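# Assemble two printed parts to match the finished sample

## Task

Join the two printed parts so the result looks like the assembled example sitting on the stand.

## Robot and tools

Robot: two UR7e-type arms, left_arm and right_arm, each carrying a Robotiq 140 gripper whose fingers can fold at a hinge. A part held in the outer quarter of the pads, near the fingertips, gets the full squeeze. Held closer to the palm, the fingers may curl around it: narrow parts can end up loose or not held at all, and wide parts can be squeezed harder than commanded. If a fingertip is pressed onto a surface it folds easily, so a move can carry on past that surface and the next grip may fail.

Frames: the scene frame has its origin at table height, midway between the nominal bases, with +z up and +x pointing out over the table. left_arm sits on the +y side; these names have nothing to do with left and right in the images. Calibrated bases: left_arm (+0.056, +0.520, +0.013) m, right_arm (+0.016, -0.321, +0.013) m, each rotated about z by almost nothing. Each arm reports its hand pose, velocities and wrist-camera pose in its own base frame. Fixed cameras and the table use the scene frame. Offsets are measured along the axes of the current Hand target. The gripper's fingers point along its +z and close along its y. end_effector_position is the point between the pads when they are closed. Fingertips extend about 33 mm past that point when the gap is 40 mm or less, and about 9 mm when fully open.

The 18-number row: one flat list covers both arms. For each arm, in order: dx, dy, dz, rx, ry, rz, gripper position, force_limit, speed. The left arm's nine come first, then the right arm's nine. Every value lies in [-1, 1]. The pose numbers are offsets, not absolute poses. They are counted from that arm's Hand target at the start of the action or call, in the Hand target's own axes. 1.0 equals 0.6 m or 180 degrees, and rx, ry, rz together form a single rotation vector. Sending a repeated offset moves the arm further again. Six zeros re-command the current Hand target. Gripper position: +1 is fully open (140 mm), about -0.8 is where the pads meet, and -1 closes until something blocks it. force_limit and speed both start at +1. Slow closing (speed -1) is about 30 mm/s and fast (+1) about 250 mm/s. A faster close grips harder. After a slow close on a part up to 40 mm wide, force_limit -1 gives about 14 N, 0 gives 40 N and +1 gives 58 N. To leave a gripper unchanged, send the same three numbers again, because 0 counts as a command.

Tools:
- execute_actions(actions, cameras): actions is a list of actions, each made of up to 15 rows. Each row lasts one step of 1/30 s, and the last row is held until all 15 steps have run. Every row of an action counts from the same starting pose. Images come back only if actions is empty or cameras requests them.
- move(target, speed, blend, stop_force, zero, blocking, cameras): target is one 18-number row, or up to 15 rows. All rows are offsets from the same starting Hand targets. The gripper travels in a straight line at up to speed m/s (0.002 to 3.6, default 0.25); rotation is capped at twice that value in rad/s. blend (m) rounds the corners between listed targets. stop_force (3 to 120 N) ends an arm's path once contact is felt; do not use it when the gripper turns, or when moving off something it is pressing on. Paths do not avoid obstacles, and the arm is stiff, so a target even slightly past firm contact can trigger a fault. Keep the path away from the arm's own base. The result includes a move: line, e.g. done, off_target, moving, held or fault. limits=paced means the commanded pose was clipped; limits=held means steps were held back.
- wait(seconds 0 to 10), stop(), zoom_image(camera, region [x0,y0,x1,y1], at most 504x504 px), zero_wrist_force(arm), read_manual(section), finished_scene().
Cameras: cam_high, cam_low, cam_bench (504x504), cam_left_wrist, cam_right_wrist (672x504).

Results: Hand target is the last commanded pose after clipping, and the next offset counts from it. The gripper often stops short of it; resend the shortfall as an offset. Orientation commands are clipped to within 32 degrees of the measured orientation. object_status values: 0 moving, 1 blocked while opening, 2 blocked while closing (this is what a grip should read), 3 reached the commanded position or pads touching. position_measured is in counts: 3 open, 75 about 100 mm, 139 about 60 mm, 200 about 20 mm, 230 pads meeting. To squeeze harder, raise force_limit and change position slightly (for example -1 to -0.98). To loosen, open and then close slowly. Wrist force and torque are expressed in the end-effector axes. Joint torques include the arm's own weight.

Avoid: dropping parts or letting go of them while they move, knocking anything off the table (that fails the task), hitting fixed or heavy objects hard, and contact or squeezing between the two arms, including closing a gripper on the other arm's fingers. A force near 150 N on any part of an arm, or wrist torques beyond about 18 to 22 N m, stops that arm for 10 s. Holding loads far out or pushing toward unreachable poses heats the motors; a MOTOR HOT line warns of this, and overheating stops the arm for 30 to 60 s. Prefer slow approaches near contact, with a small stop_force. The assembled parts must stay put after the robot lets go, before calling finished_scene.

Each tool is called after "Emit:" as name(argument=value, ...) on one line, values as JSON.

## Session

Emit:
execute_actions(actions=[])

Scene clock: 0.00 s.
left_arm: end_effector_position=(+0.0372, -0.4289, +0.1696) position_measured=3 object_status=3 end_effector_quat_wxyz=(+0.050, +0.701, -0.704, +0.100) | right_arm: end_effector_position=(+0.3098, +0.1465, +0.3050) position_measured=3 object_status=3 end_effector_quat_wxyz=(+0.642, -0.519, -0.495, -0.271)
Joint positions: left_arm=[-1.903 -1.897 2.181 -2.033 -1.436 2.826] | right_arm=[-0.636 -1.414 1.86 -0.479 -0.998 0.427]
Joint velocities: within noise
Joint torques (N m): no reading
Wrist force (N): no reading
Wrist torque (N m): no reading
Wrist force, peak (N): no reading
Hand target: left_arm +0.0372, -0.4289, +0.1696; +0.050, +0.701, -0.704, +0.100 | right_arm +0.3098, +0.1465, +0.3050; +0.642, -0.519, -0.495, -0.271
Tool commands: left_gripper/position=+1.0 left_gripper/force_limit=+1.0 left_gripper/speed=+1.0 right_gripper/position=+1.0 right_gripper/force_limit=+1.0 right_gripper/speed=+1.0

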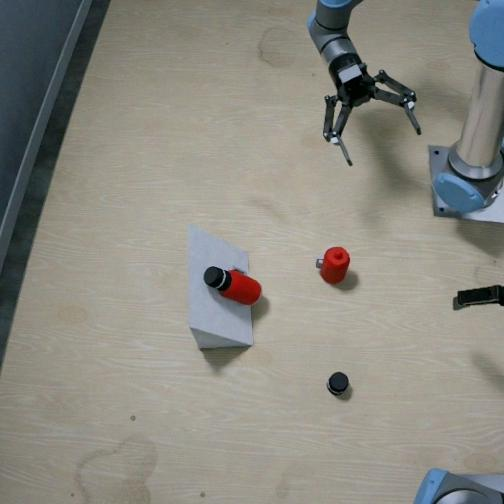

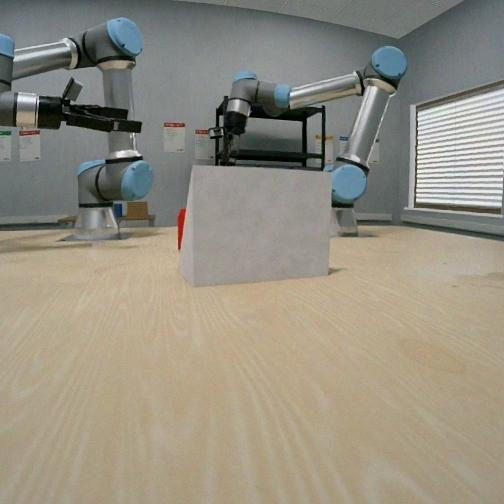

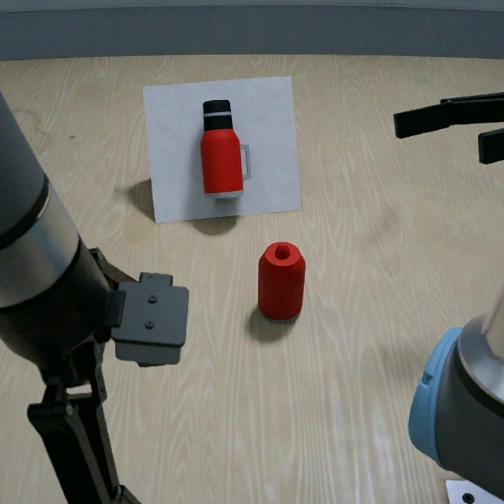

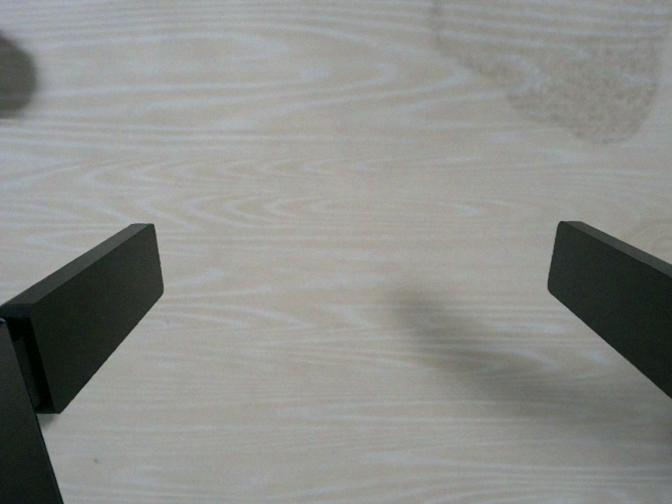

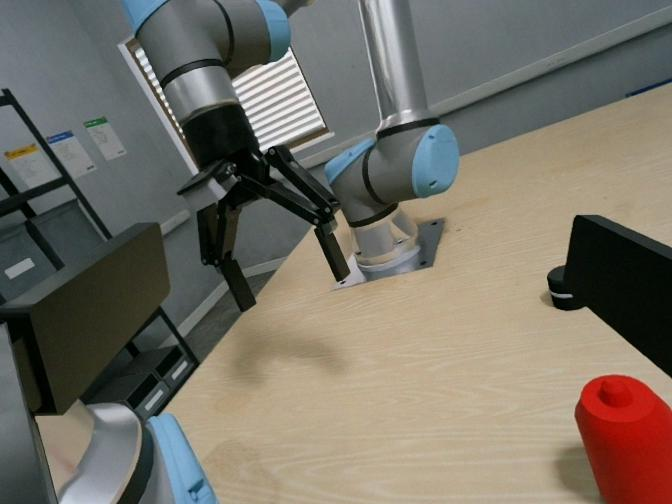

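Emit:
zoom_image(camera="cam_bench", region=[140, 70, 320, 340])

Emit:
zoom_image(camera="cam_high", region=[190, 220, 370, 400])

Emit:
zoom_image(camera="cam_right_wrist", region=[522, 254, 672, 504])

Scaled by 1.867 from the camera's 504x504 image, which has a finer 720x720 frame.

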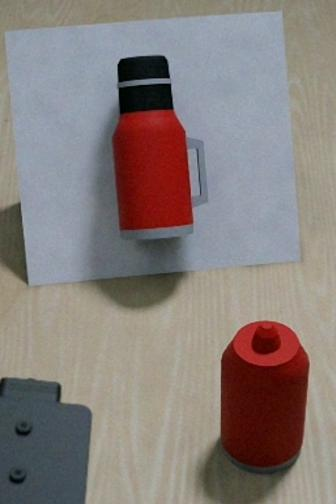

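Scaled by 2.800 from the camera's 504x504 image, which has a finer 720x720 frame.

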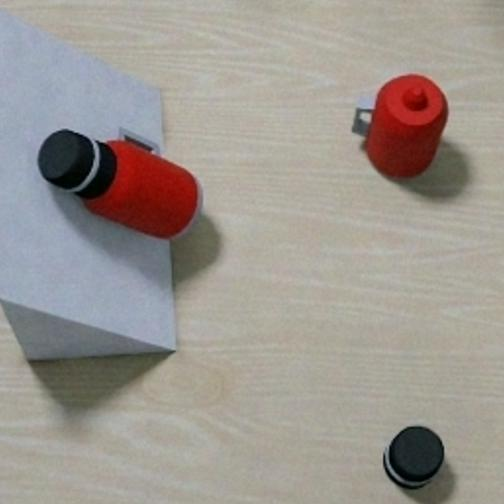

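Scaled by 2.016 from the camera's 672x504 image, which has a finer 960x720 frame.

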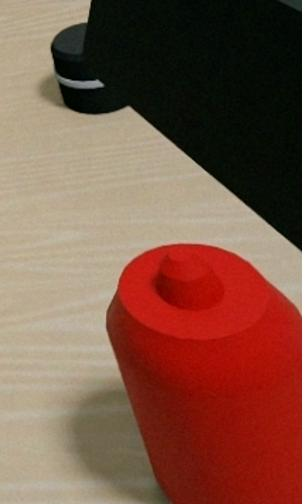

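Emit:
move(target=[-0.214,-0.4702,-0.0975,-0.0225,-0.0677,-0.0013,1,1,1,0,0,-0.33,0,0,0,1,1,1], cameras=["all"])

Scene clock: 5.73 s.
left_arm: end_effector_position=(+0.3160, -0.2902, +0.2194) position_measured=3 object_status=3 end_effector_quat_wxyz=(+0.000, +0.707, -0.707, +0.000) | right_arm: end_effector_position=(+0.3799, -0.0385, +0.3104) position_measured=3 object_status=3 end_effector_quat_wxyz=(+0.642, -0.519, -0.495, -0.271)
Joint positions: left_arm=[-1.059 -1.762 1.888 -1.696 -1.571 3.653] | right_arm=[-0.82 -1.084 1.394 -0.34 -1.182 0.421]
Joint torques (N m): left_arm=[12.71 -6.4 -31.65 0.57 -1.82 2.48] | right_arm=[-7.19 -30.89 -27.85 4.26 -1.51 -1.44]
Wrist force (N): left_arm=[0.4 -0.8 0.1] | right_arm=[0.4 0.0 0.8]
Wrist torque (N m): left_arm=[-0.11 -0.02 -0.02] | right_arm=[0.00 -0.09 0.09]
Wrist force, peak (N): left_arm=[-1.0 -2.2 0.0] | right_arm=[1.0 1.3 0.3]
Hand target: left_arm +0.3161, -0.2901, +0.2195; +0.000, +0.707, -0.707, +0.000 | right_arm +0.3799, -0.0386, +0.3104; +0.642, -0.519, -0.495, -0.271
Off the commanded pose: left_arm 0.000 m, 0 deg | right_arm 0.000 m, 0 deg.
move: done
camera_calibration:
cam_left_wrist: T_world_to_cam=[[-0.999874, -0.00613344, 0.0146377, 0.317622], [-0.000612088, 0.936522, 0.350607, 0.199868], [-0.015859, 0.350554, -0.936408, 0.454269], [0, 0, 0, 1]] pos_world=[0.324908, -0.344478, 0.350657]
cam_right_wrist: T_world_to_cam=[[0.848386, 0.318591, -0.422778, -0.16927], [-0.241755, -0.47732, -0.84482, 0.340697], [-0.470952, 0.818942, -0.32793, 0.457103], [0, 0, 0, 1]] pos_world=[0.441245, -0.157792, 0.366162]

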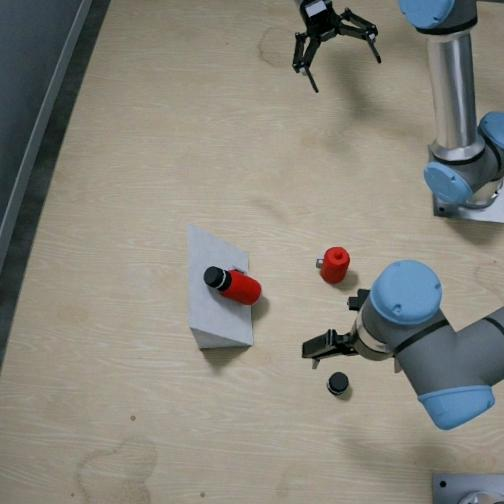

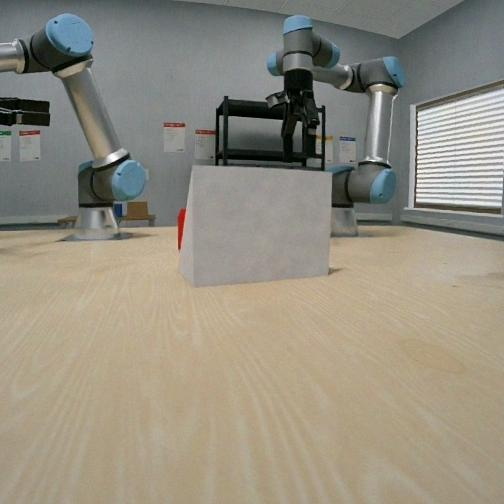

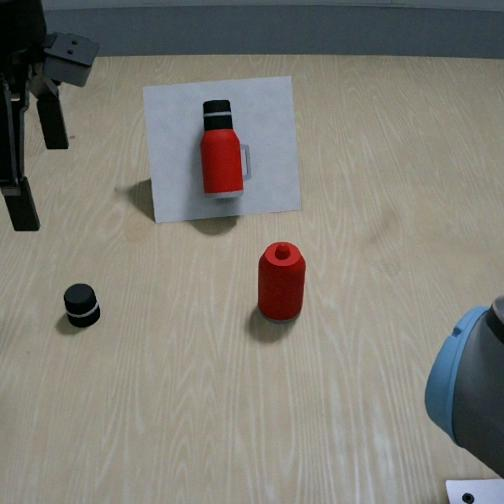

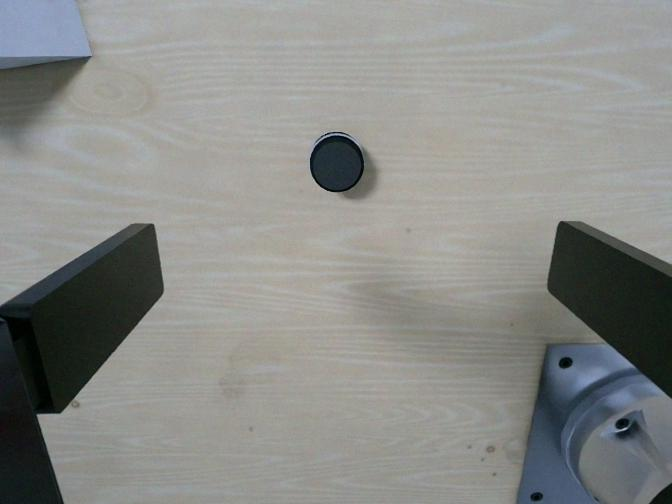

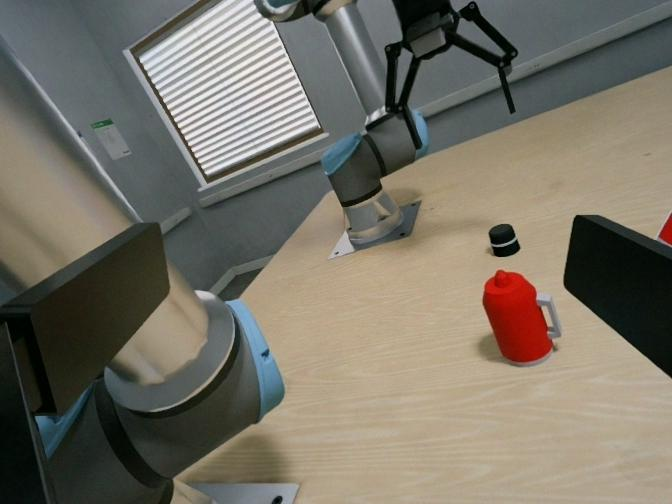

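Emit:
move(target=[[0.0032,-0.0045,0.2,0,0,0,-0.05,0,0,0,0,0,0,0,0,1,1,1],[0.0032,-0.0045,0.2908,0,0,0,-0.05,0,0,0,0,0,0,0,0,1,1,1],[0.0032,-0.0045,0.2908,0,0,0,-1,0,-1,0,0,0,0,0,0,1,1,1]], cameras=["all"])

Scene clock: 10.63 s.
left_arm: end_effector_position=(+0.3187, -0.2919, +0.0450) position_measured=172 object_status=0 end_effector_quat_wxyz=(+0.000, +0.707, -0.707, +0.000) | right_arm: end_effector_position=(+0.3799, -0.0386, +0.3104) position_measured=3 object_status=3 end_effector_quat_wxyz=(+0.642, -0.519, -0.495, -0.271)
Joint positions: left_arm=[-1.055 -1.583 2.213 -2.201 -1.571 3.657] | right_arm=[-0.82 -1.084 1.394 -0.339 -1.182 0.421]
Joint torques (N m): left_arm=[12.78 -11.07 -12.02 -4.83 0.34 2.44] | right_arm=[-6.94 -30.16 -27.6 4.16 -1.89 -1.5]
Wrist force (N): left_arm=[-4.4 2.1 -20.9] | right_arm=[0.5 0.1 0.6]
Wrist torque (N m): left_arm=[-0.12 0.05 0.01] | right_arm=[0.04 -0.10 0.09]
Wrist force, peak (N): left_arm=[-4.4 2.1 -20.9] | right_arm=[0.7 0.3 0.9]
Hand target: left_arm +0.3187, -0.2919, +0.0450; +0.000, +0.707, -0.707, +0.000 | right_arm +0.3799, -0.0386, +0.3104; +0.642, -0.519, -0.495, -0.271
Off the commanded pose: left_arm 0.000 m, 0 deg | right_arm 0.000 m, 0 deg.
move: done
camera_calibration:
cam_left_wrist: T_world_to_cam=[[-0.999873, -0.00607409, 0.0147643, 0.322961], [-0.000510632, 0.93649, 0.350694, 0.262547], [-0.0159568, 0.350642, -0.936374, 0.291656], [0, 0, 0, 1]] pos_world=[0.327708, -0.346178, 0.176257]
cam_right_wrist: T_world_to_cam=[[0.848386, 0.318591, -0.422778, -0.169238], [-0.241755, -0.47732, -0.84482, 0.340649], [-0.470952, 0.818942, -0.32793, 0.457185], [0, 0, 0, 1]] pos_world=[0.441245, -0.157892, 0.366162]

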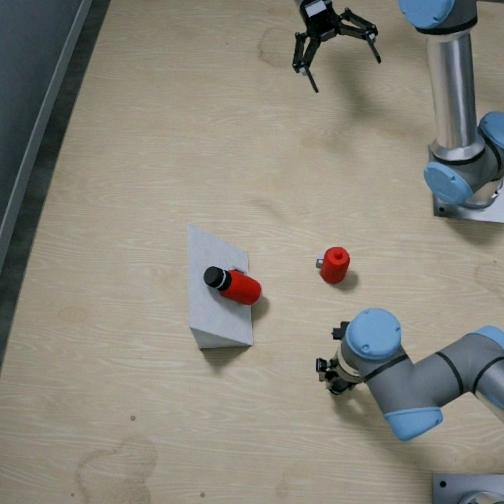

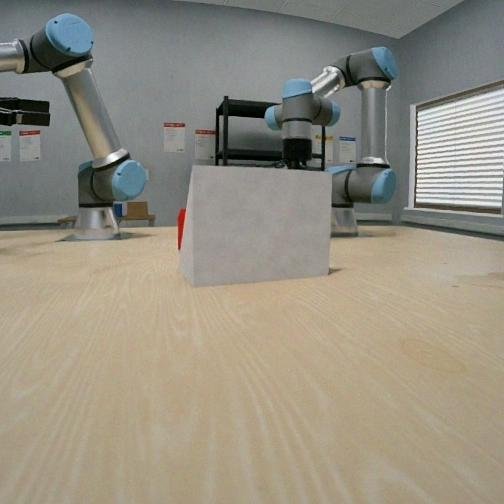

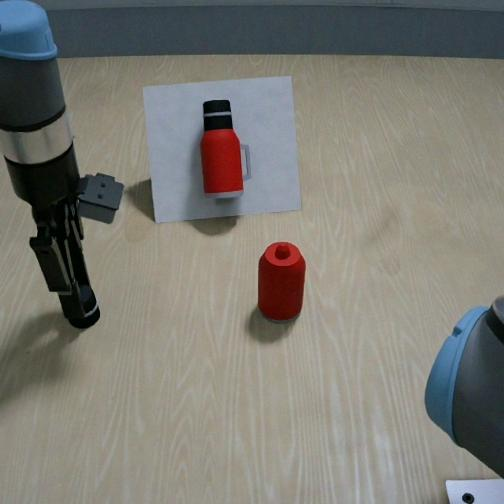

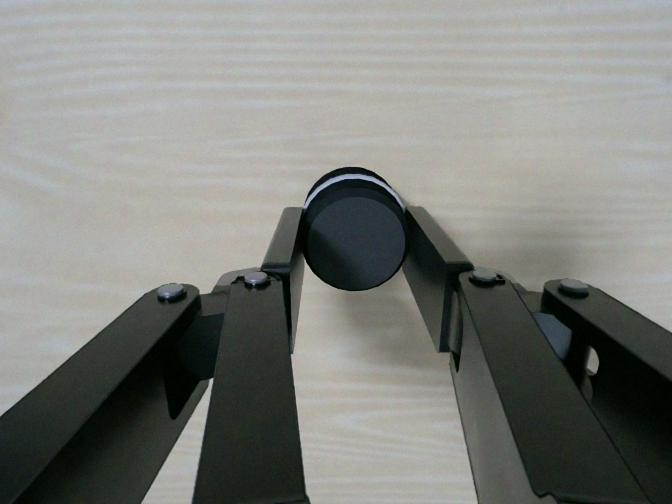

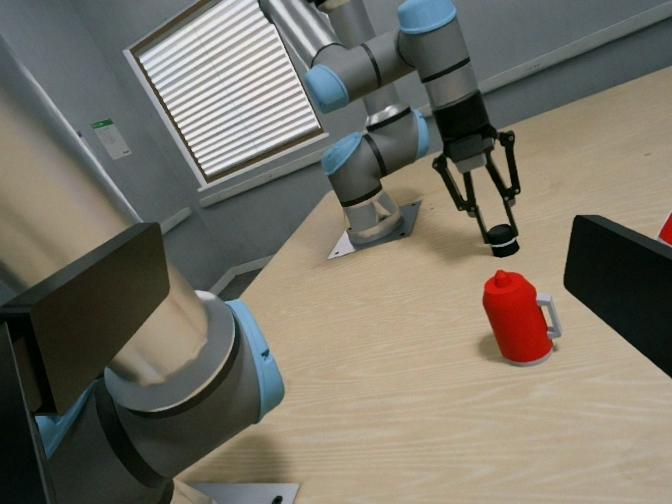

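Emit:
move(target=[[0,0,-0.2,0,0,0,-1,0,-1,0,0,0,0,0,0,1,1,1],[0.2135,-0.0305,-0.325,0,0,0,-1,0,-1,0,0,0,0,0,0,1,1,1]], blend=0.05, cameras=["all"])

Emit:
zoom_image(camera="cam_left_wrist", region=[230, 0, 450, 300])

Emit:
zoom_image(camera="cam_right_wrist", region=[400, 100, 600, 380])

Scene clock: 13.67 s.
left_arm: end_effector_position=(+0.3370, -0.4201, +0.2398) position_measured=172 object_status=2 end_effector_quat_wxyz=(+0.000, +0.707, -0.707, +0.000) end_effector_velocity=(+0.001, -0.001, +0.001) end_effector_angular_velocity=(-0.001, +0.000, +0.001) | right_arm: end_effector_position=(+0.3799, -0.0386, +0.3104) position_measured=3 object_status=3 end_effector_quat_wxyz=(+0.642, -0.519, -0.495, -0.271)
Joint positions: left_arm=[-1.145 -1.496 1.586 -1.66 -1.571 3.568] | right_arm=[-0.82 -1.084 1.394 -0.339 -1.182 0.421]
Joint velocities: left_arm=[0 0.002 -0.006 0.003 0 0] | right_arm=[within noise]
Joint torques (N m): left_arm=[-13.51 -19.9 -33.42 0.36 -1.6 -2.55] | right_arm=[-4.31 -30.76 -26.59 4.25 -1.84 -1.49]
Wrist force (N): left_arm=[0.4 -0.2 0.7] | right_arm=[0.5 0.1 0.9]
Wrist torque (N m): left_arm=[0.02 0.00 0.20] | right_arm=[0.03 -0.12 0.09]
Wrist force, peak (N): left_arm=[-4.4 2.0 -21.0] | right_arm=[0.5 0.5 1.0]
Hand target: left_arm +0.3371, -0.4202, +0.2399; +0.000, +0.707, -0.707, +0.000 | right_arm +0.3799, -0.0386, +0.3104; +0.642, -0.519, -0.495, -0.271
Off the commanded pose: left_arm 0.000 m, 0 deg | right_arm 0.000 m, 0 deg.
move: done
camera_calibration:
cam_left_wrist: T_world_to_cam=[[-0.999873, -0.00607413, 0.0147649, 0.337604], [-0.000511971, 0.936523, 0.350606, 0.314348], [-0.0159573, 0.350554, -0.936407, 0.519276], [0, 0, 0, 1]] pos_world=[0.346008, -0.474378, 0.371057]
cam_right_wrist: T_world_to_cam=[[0.848386, 0.318591, -0.422778, -0.169238], [-0.241755, -0.47732, -0.84482, 0.340649], [-0.470952, 0.818942, -0.32793, 0.457185], [0, 0, 0, 1]] pos_world=[0.441245, -0.157892, 0.366162]

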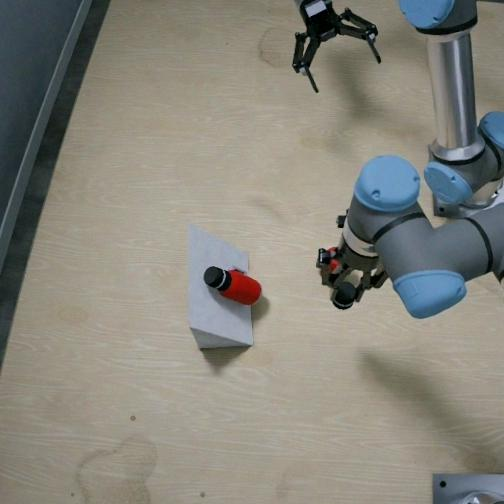

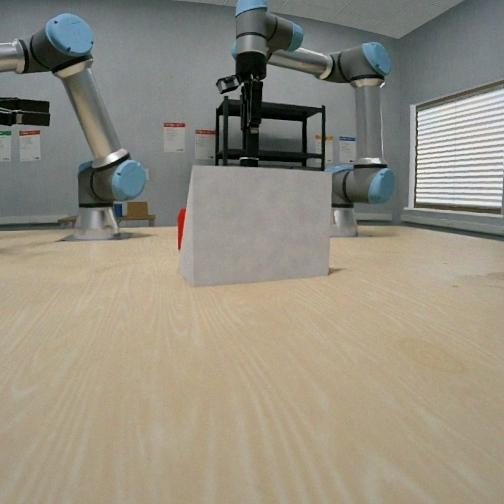

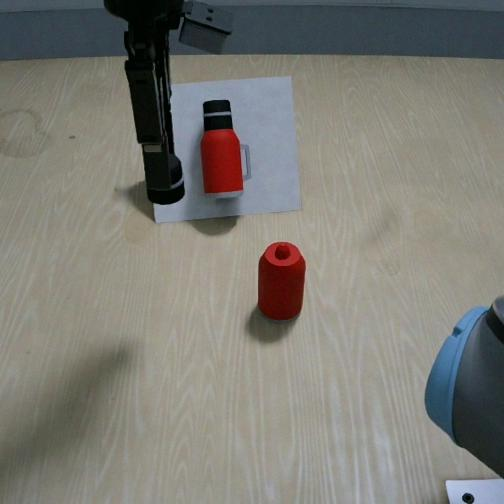

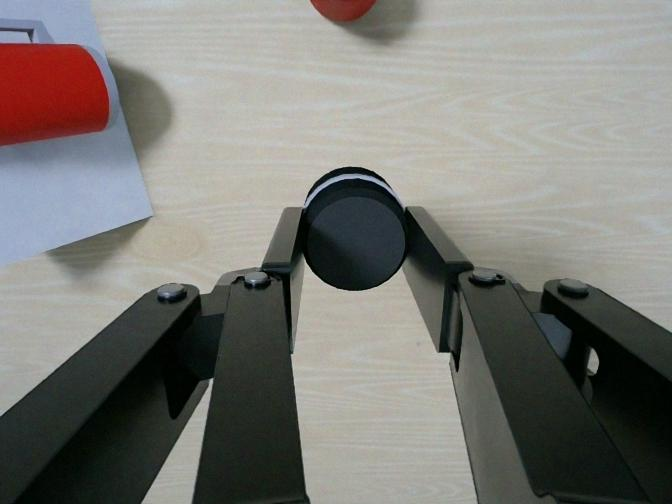

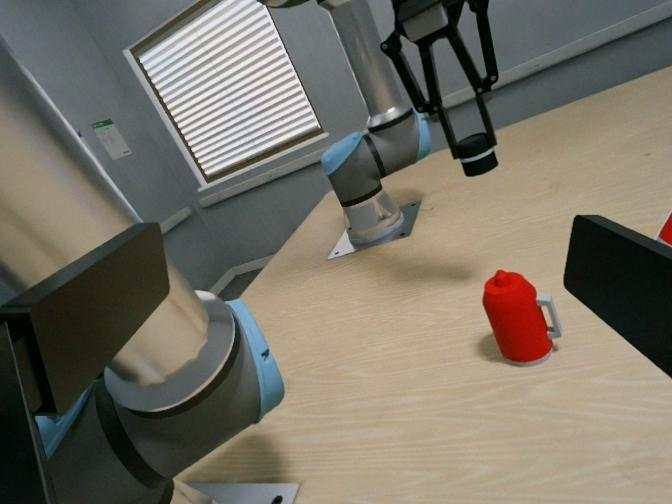

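Scaled by 1.680 from the camera's 672x504 image, which has a finer 960x720 frame.

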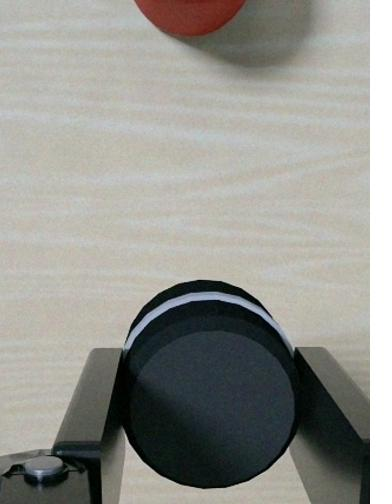

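Scaled by 1.800 from the camera's 672x504 image, which has a finer 960x720 frame.

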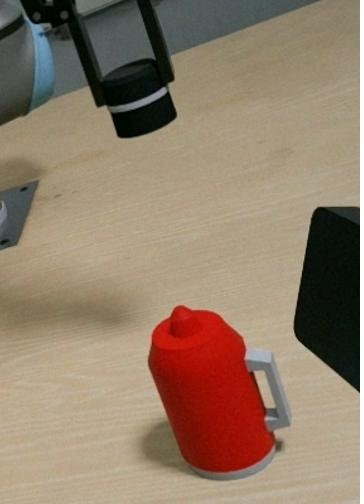

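Emit:
move(target=[0.1167,0,0,0,0,0,-1,0,-1,0,0,0,0,0,0,1,1,1], cameras=["all"])

Emit:
zoom_image(camera="cam_left_wrist", region=[230, 0, 450, 300])

Emit:
zoom_image(camera="cam_bench", region=[200, 140, 360, 340])

Emit:
zoom_image(camera="cam_right_wrist", region=[400, 100, 600, 380])

Scene clock: 15.77 s.
left_arm: end_effector_position=(+0.3370, -0.4901, +0.2398) position_measured=172 object_status=2 end_effector_quat_wxyz=(+0.000, +0.707, -0.707, +0.000) | right_arm: end_effector_position=(+0.3799, -0.0386, +0.3104) position_measured=3 object_status=3 end_effector_quat_wxyz=(+0.642, -0.519, -0.495, -0.271)
Joint positions: left_arm=[-1.194 -1.36 1.429 -1.639 -1.571 3.518] | right_arm=[-0.82 -1.084 1.394 -0.339 -1.182 0.421]
Joint torques (N m): left_arm=[-14.79 -25.23 -34.18 -0.05 -0.21 -2.43] | right_arm=[-3.21 -31.3 -27.38 4.07 -1.55 -1.54]
Wrist force (N): left_arm=[0.3 -0.6 0.6] | right_arm=[0.3 0.4 0.7]
Wrist torque (N m): left_arm=[-0.06 0.02 0.19] | right_arm=[0.10 -0.08 0.08]
Wrist force, peak (N): left_arm=[1.3 -0.6 0.6] | right_arm=[0.6 0.3 1.2]
Hand target: left_arm +0.3371, -0.4902, +0.2398; +0.000, +0.707, -0.707, +0.000 | right_arm +0.3799, -0.0386, +0.3104; +0.642, -0.519, -0.495, -0.271
Off the commanded pose: left_arm 0.000 m, 0 deg | right_arm 0.000 m, 0 deg.
move: done
camera_calibration:
cam_left_wrist: T_world_to_cam=[[-0.999873, -0.00607409, 0.0147643, 0.337179], [-0.000510632, 0.93649, 0.350694, 0.379854], [-0.0159568, 0.350642, -0.936374, 0.543851], [0, 0, 0, 1]] pos_world=[0.346008, -0.544378, 0.371057]
cam_right_wrist: T_world_to_cam=[[0.848386, 0.318591, -0.422778, -0.169238], [-0.241755, -0.47732, -0.84482, 0.340649], [-0.470952, 0.818942, -0.32793, 0.457185], [0, 0, 0, 1]] pos_world=[0.441245, -0.157892, 0.366162]

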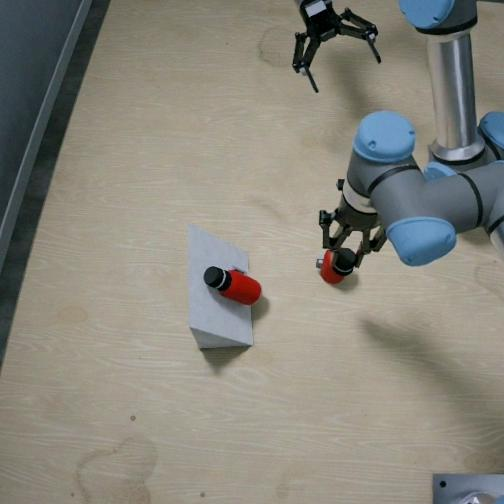

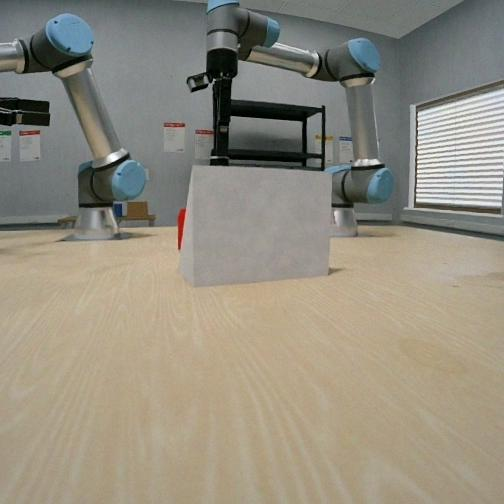

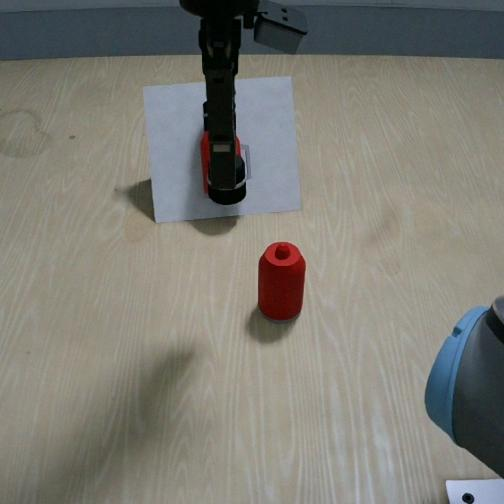

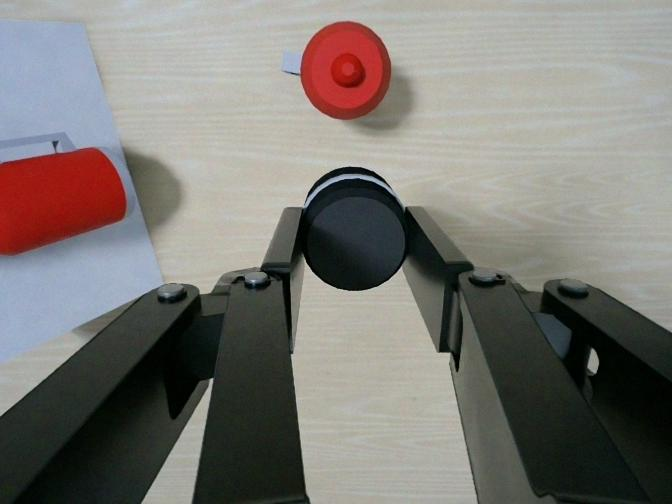

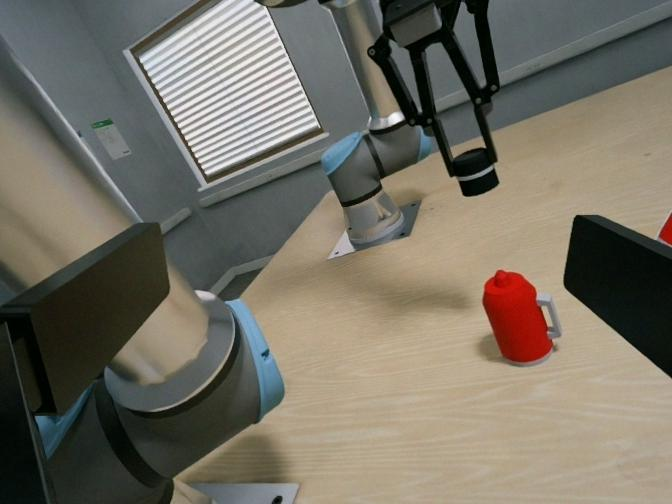

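Scaled by 1.680 from the camera's 672x504 image, which has a finer 960x720 frame.

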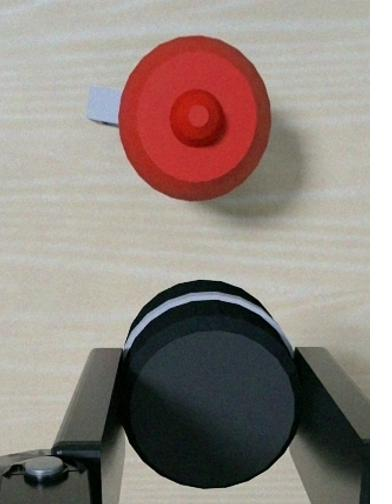

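Scaled by 2.520 from the camera's 504x504 image, which has a finer 720x720 frame.

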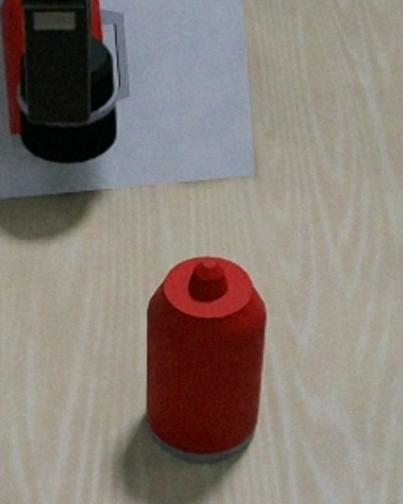

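Scaled by 1.800 from the camera's 672x504 image, which has a finer 960x720 frame.

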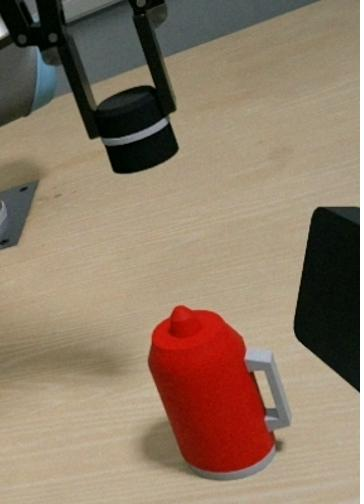

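Emit:
move(target=[0.1068,-0.0025,0.09,0,0,0,-1,0,-1,0,0,0,0,0,0,1,1,1], cameras=["all"])

Emit:
zoom_image(camera="cam_left_wrist", region=[250, 100, 450, 300])

Emit:
zoom_image(camera="cam_bench", region=[220, 180, 350, 330])

Emit:
zoom_image(camera="cam_right_wrist", region=[440, 200, 590, 380])

Scene clock: 18.47 s.
left_arm: end_effector_position=(+0.3385, -0.5541, +0.1859) position_measured=172 object_status=2 end_effector_quat_wxyz=(+0.000, +0.707, -0.707, +0.000) | right_arm: end_effector_position=(+0.3799, -0.0386, +0.3104) position_measured=3 object_status=3 end_effector_quat_wxyz=(+0.642, -0.519, -0.495, -0.271)
Joint positions: left_arm=[-1.229 -1.213 1.375 -1.732 -1.571 3.483] | right_arm=[-0.82 -1.084 1.394 -0.339 -1.182 0.421]
Joint torques (N m): left_arm=[-14.35 -29.7 -34.64 -6.16 -0.56 -2.43] | right_arm=[-2.19 -31.4 -27.39 4.16 -1.52 -1.49]
Wrist force (N): left_arm=[0.5 -0.4 0.7] | right_arm=[0.1 -0.1 0.7]
Wrist torque (N m): left_arm=[-0.03 -0.03 0.19] | right_arm=[-0.01 -0.04 0.09]
Wrist force, peak (N): left_arm=[1.2 -0.7 1.6] | right_arm=[0.3 0.0 1.1]
Hand target: left_arm +0.3385, -0.5542, +0.1857; +0.000, +0.707, -0.707, +0.000 | right_arm +0.3799, -0.0386, +0.3104; +0.642, -0.519, -0.495, -0.271
Off the commanded pose: left_arm 0.000 m, 0 deg | right_arm 0.000 m, 0 deg.
move: done
camera_calibration:
cam_left_wrist: T_world_to_cam=[[-0.999873, -0.00607409, 0.0147643, 0.339086], [-0.000510632, 0.93649, 0.350694, 0.458692], [-0.0159568, 0.350642, -0.936374, 0.515845], [0, 0, 0, 1]] pos_world=[0.347508, -0.608378, 0.317157]
cam_right_wrist: T_world_to_cam=[[0.848386, 0.318591, -0.422778, -0.169238], [-0.241755, -0.47732, -0.84482, 0.340649], [-0.470952, 0.818942, -0.32793, 0.457185], [0, 0, 0, 1]] pos_world=[0.441245, -0.157892, 0.366162]

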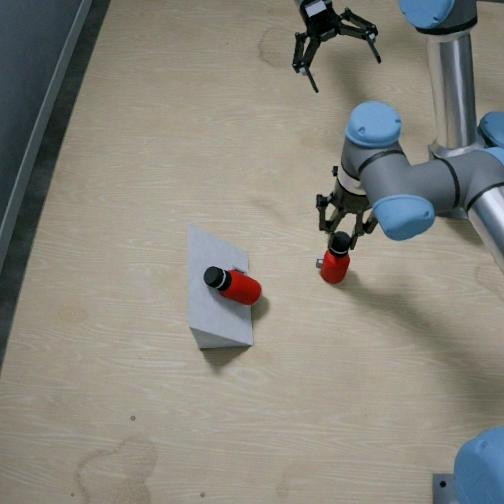

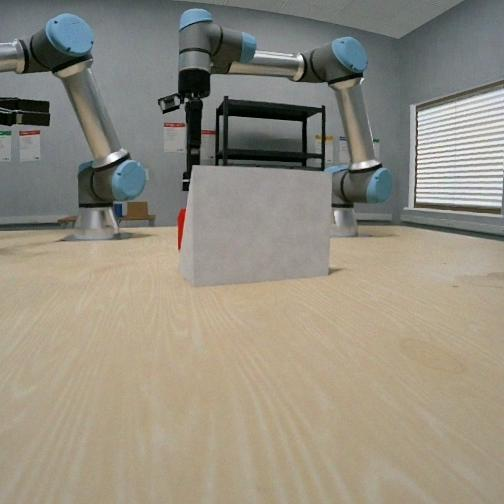

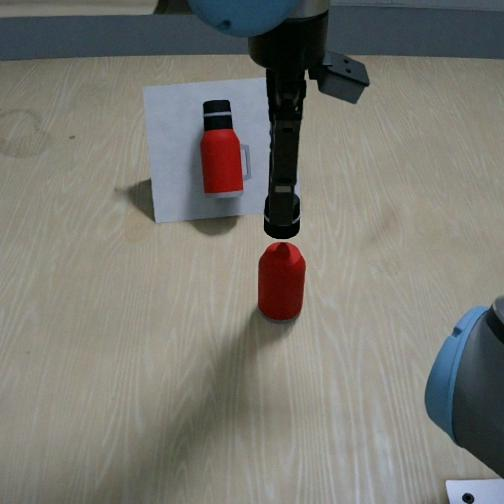

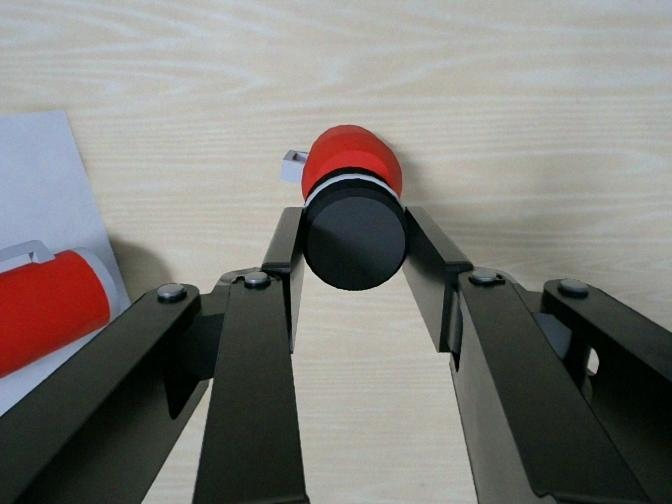

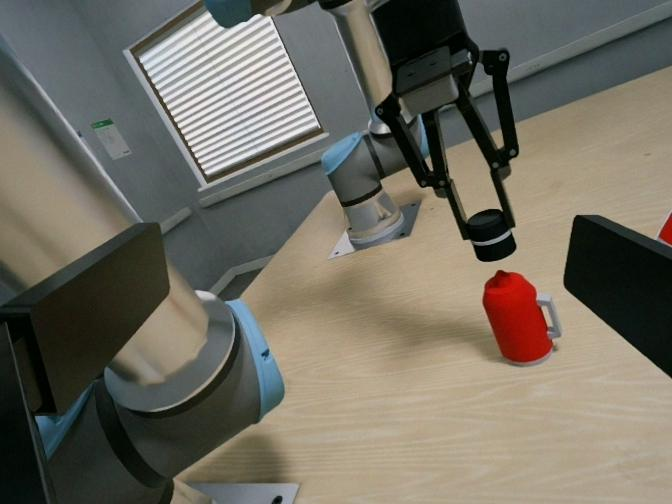

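Scaled by 2.520 from the camera's 672x504 image, which has a finer 960x720 frame.

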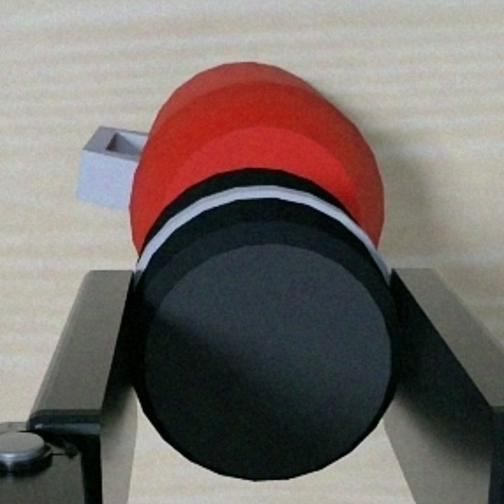

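Scaled by 3.360 from the camera's 504x504 image, which has a finer 720x720 frame.

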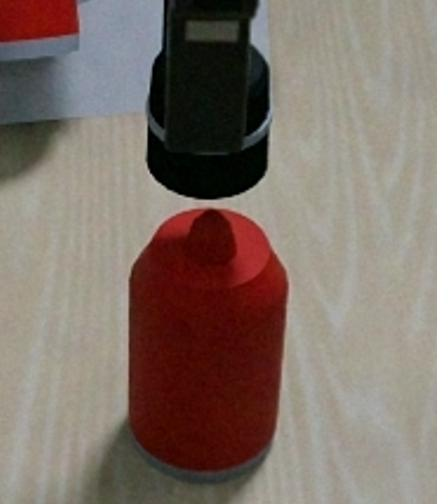

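Scaled by 2.800 from the camera's 672x504 image, which has a finer 960x720 frame.

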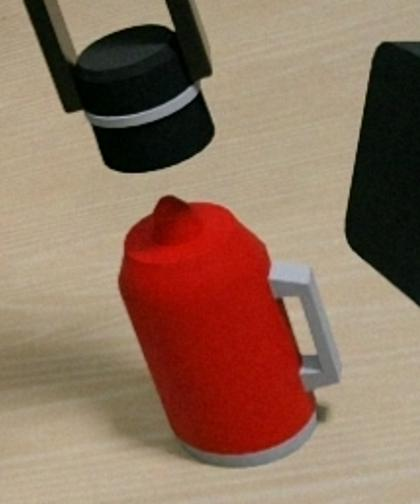

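Emit:
zoom_image(camera="cam_right_wrist", region=[460, 205, 560, 305])

Emit:
zoom_image(camera="cam_high", region=[300, 220, 370, 290])

Emit:
zoom_image(camera="cam_bench", region=[240, 190, 330, 280])

Scaled by 5.040 from the camera's 672x504 image, which has a finer 960x720 frame.

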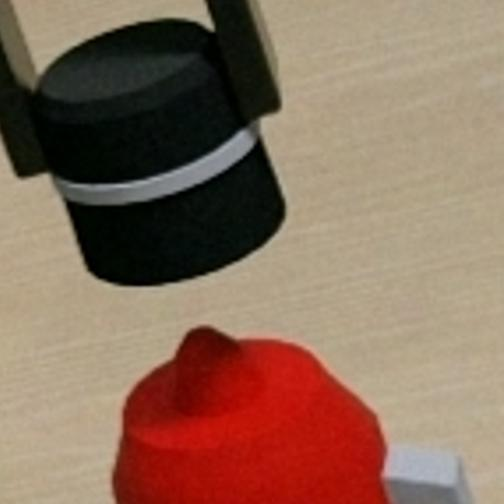

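Scaled by 7.200 from the camera's 504x504 image, which has a finer 720x720 frame.

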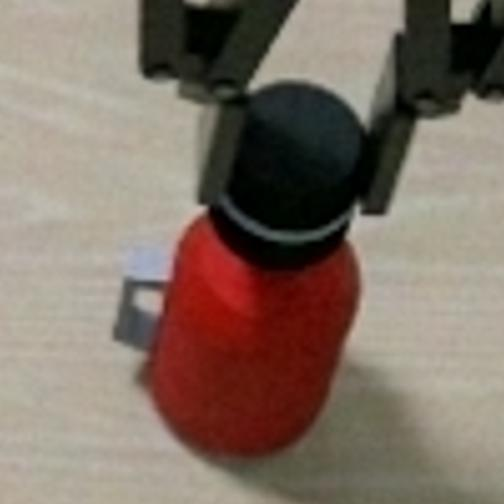

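Scaled by 5.600 from the camera's 504x504 image, which has a finer 720x720 frame.

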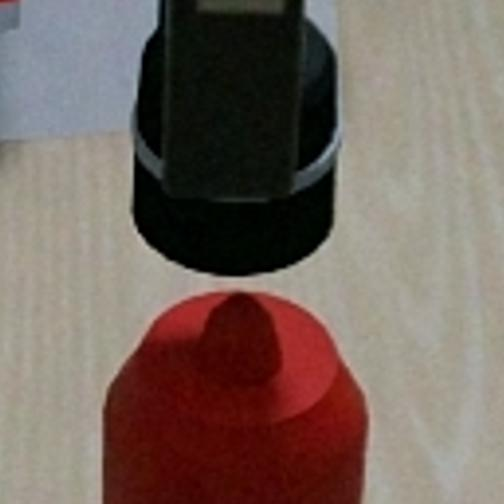

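Emit:
move(target=[[0.0022,0.0005,0.02,0,0,0,-1,0,-1,0,0,0,0,0,0,1,1,1],[0.0022,0.0005,0.067,0,0,0,-1,0,-1,0,0,0,0,0,0,1,1,1]], speed=[0.05,0.012], stop_force=8, cameras=["all"])

Emit:
zoom_image(camera="cam_right_wrist", region=[460, 205, 580, 325])

Emit:
zoom_image(camera="cam_bench", region=[240, 190, 330, 280])

Scene clock: 26.33 s.
left_arm: end_effector_position=(+0.3382, -0.5555, +0.1455) position_measured=172 object_status=2 end_effector_quat_wxyz=(+0.000, +0.707, -0.707, +0.000) | right_arm: end_effector_position=(+0.3799, -0.0386, +0.3104) position_measured=3 object_status=3 end_effector_quat_wxyz=(+0.642, -0.519, -0.495, -0.271)
Joint positions: left_arm=[-1.23 -1.19 1.448 -1.828 -1.571 3.482] | right_arm=[-0.82 -1.084 1.394 -0.339 -1.182 0.421]
Joint torques (N m): left_arm=[-12.08 -34.69 -15.61 -6.57 -0.18 -2.49] | right_arm=[2.35 -31.14 -27.96 3.86 -1.58 -1.44]
Wrist force (N): left_arm=[0.4 -0.3 0.7] | right_arm=[0.3 0.2 0.7]
Wrist torque (N m): left_arm=[-0.07 -0.02 0.19] | right_arm=[0.05 -0.07 0.09]
Wrist force, peak (N): left_arm=[0.4 -0.6 1.0] | right_arm=[0.4 0.2 1.0]
Hand target: left_arm +0.3382, -0.5555, +0.1455; +0.000, +0.707, -0.707, +0.000 | right_arm +0.3799, -0.0386, +0.3104; +0.642, -0.519, -0.495, -0.271
Off the commanded pose: left_arm 0.000 m, 0 deg | right_arm 0.000 m, 0 deg.
move: done
camera_calibration:
cam_left_wrist: T_world_to_cam=[[-0.999873, -0.00607594, 0.0147651, 0.339372], [-0.000511567, 0.936478, 0.350726, 0.474156], [-0.0159581, 0.350673, -0.936362, 0.478518], [0, 0, 0, 1]] pos_world=[0.347208, -0.609778, 0.276757]
cam_right_wrist: T_world_to_cam=[[0.848386, 0.318591, -0.422778, -0.169238], [-0.241755, -0.47732, -0.84482, 0.340649], [-0.470952, 0.818942, -0.32793, 0.457185], [0, 0, 0, 1]] pos_world=[0.441245, -0.157892, 0.366162]

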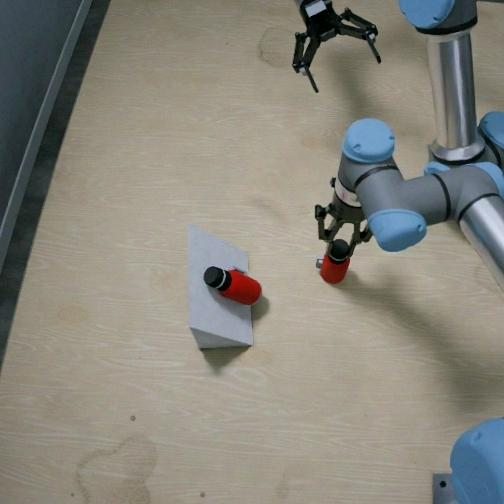

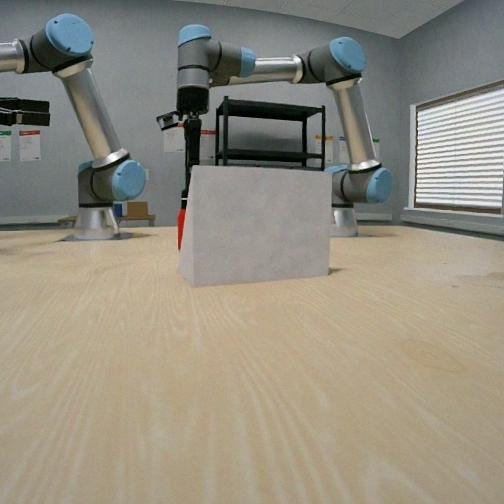

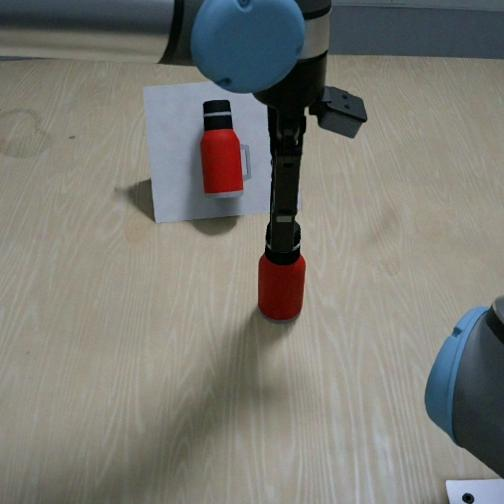

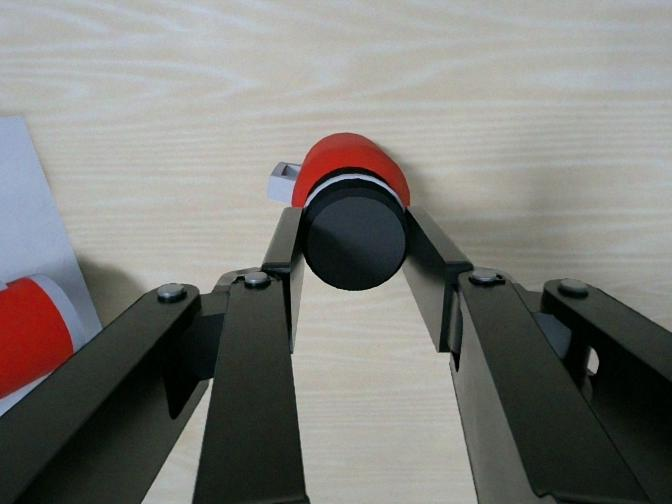

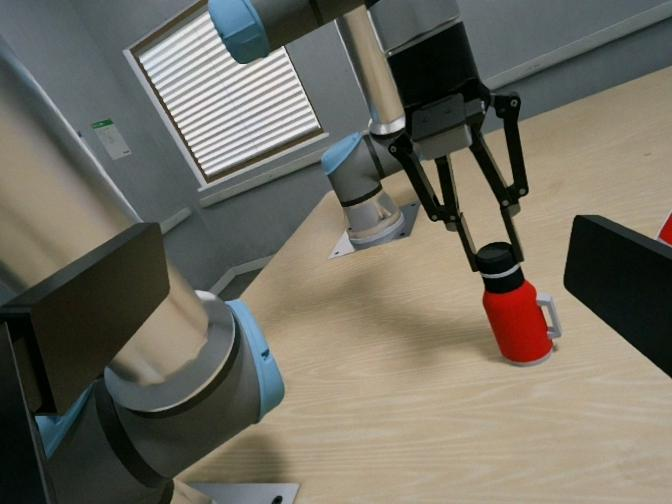

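Scaled by 4.200 from the camera's 672x504 image, which has a finer 960x720 frame.

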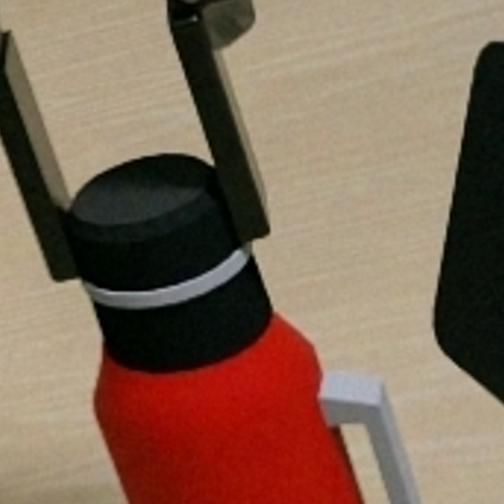

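Scaled by 5.600 from the camera's 504x504 image, which has a finer 720x720 frame.

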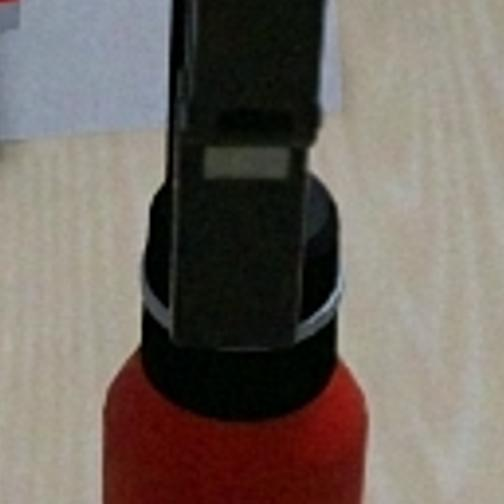

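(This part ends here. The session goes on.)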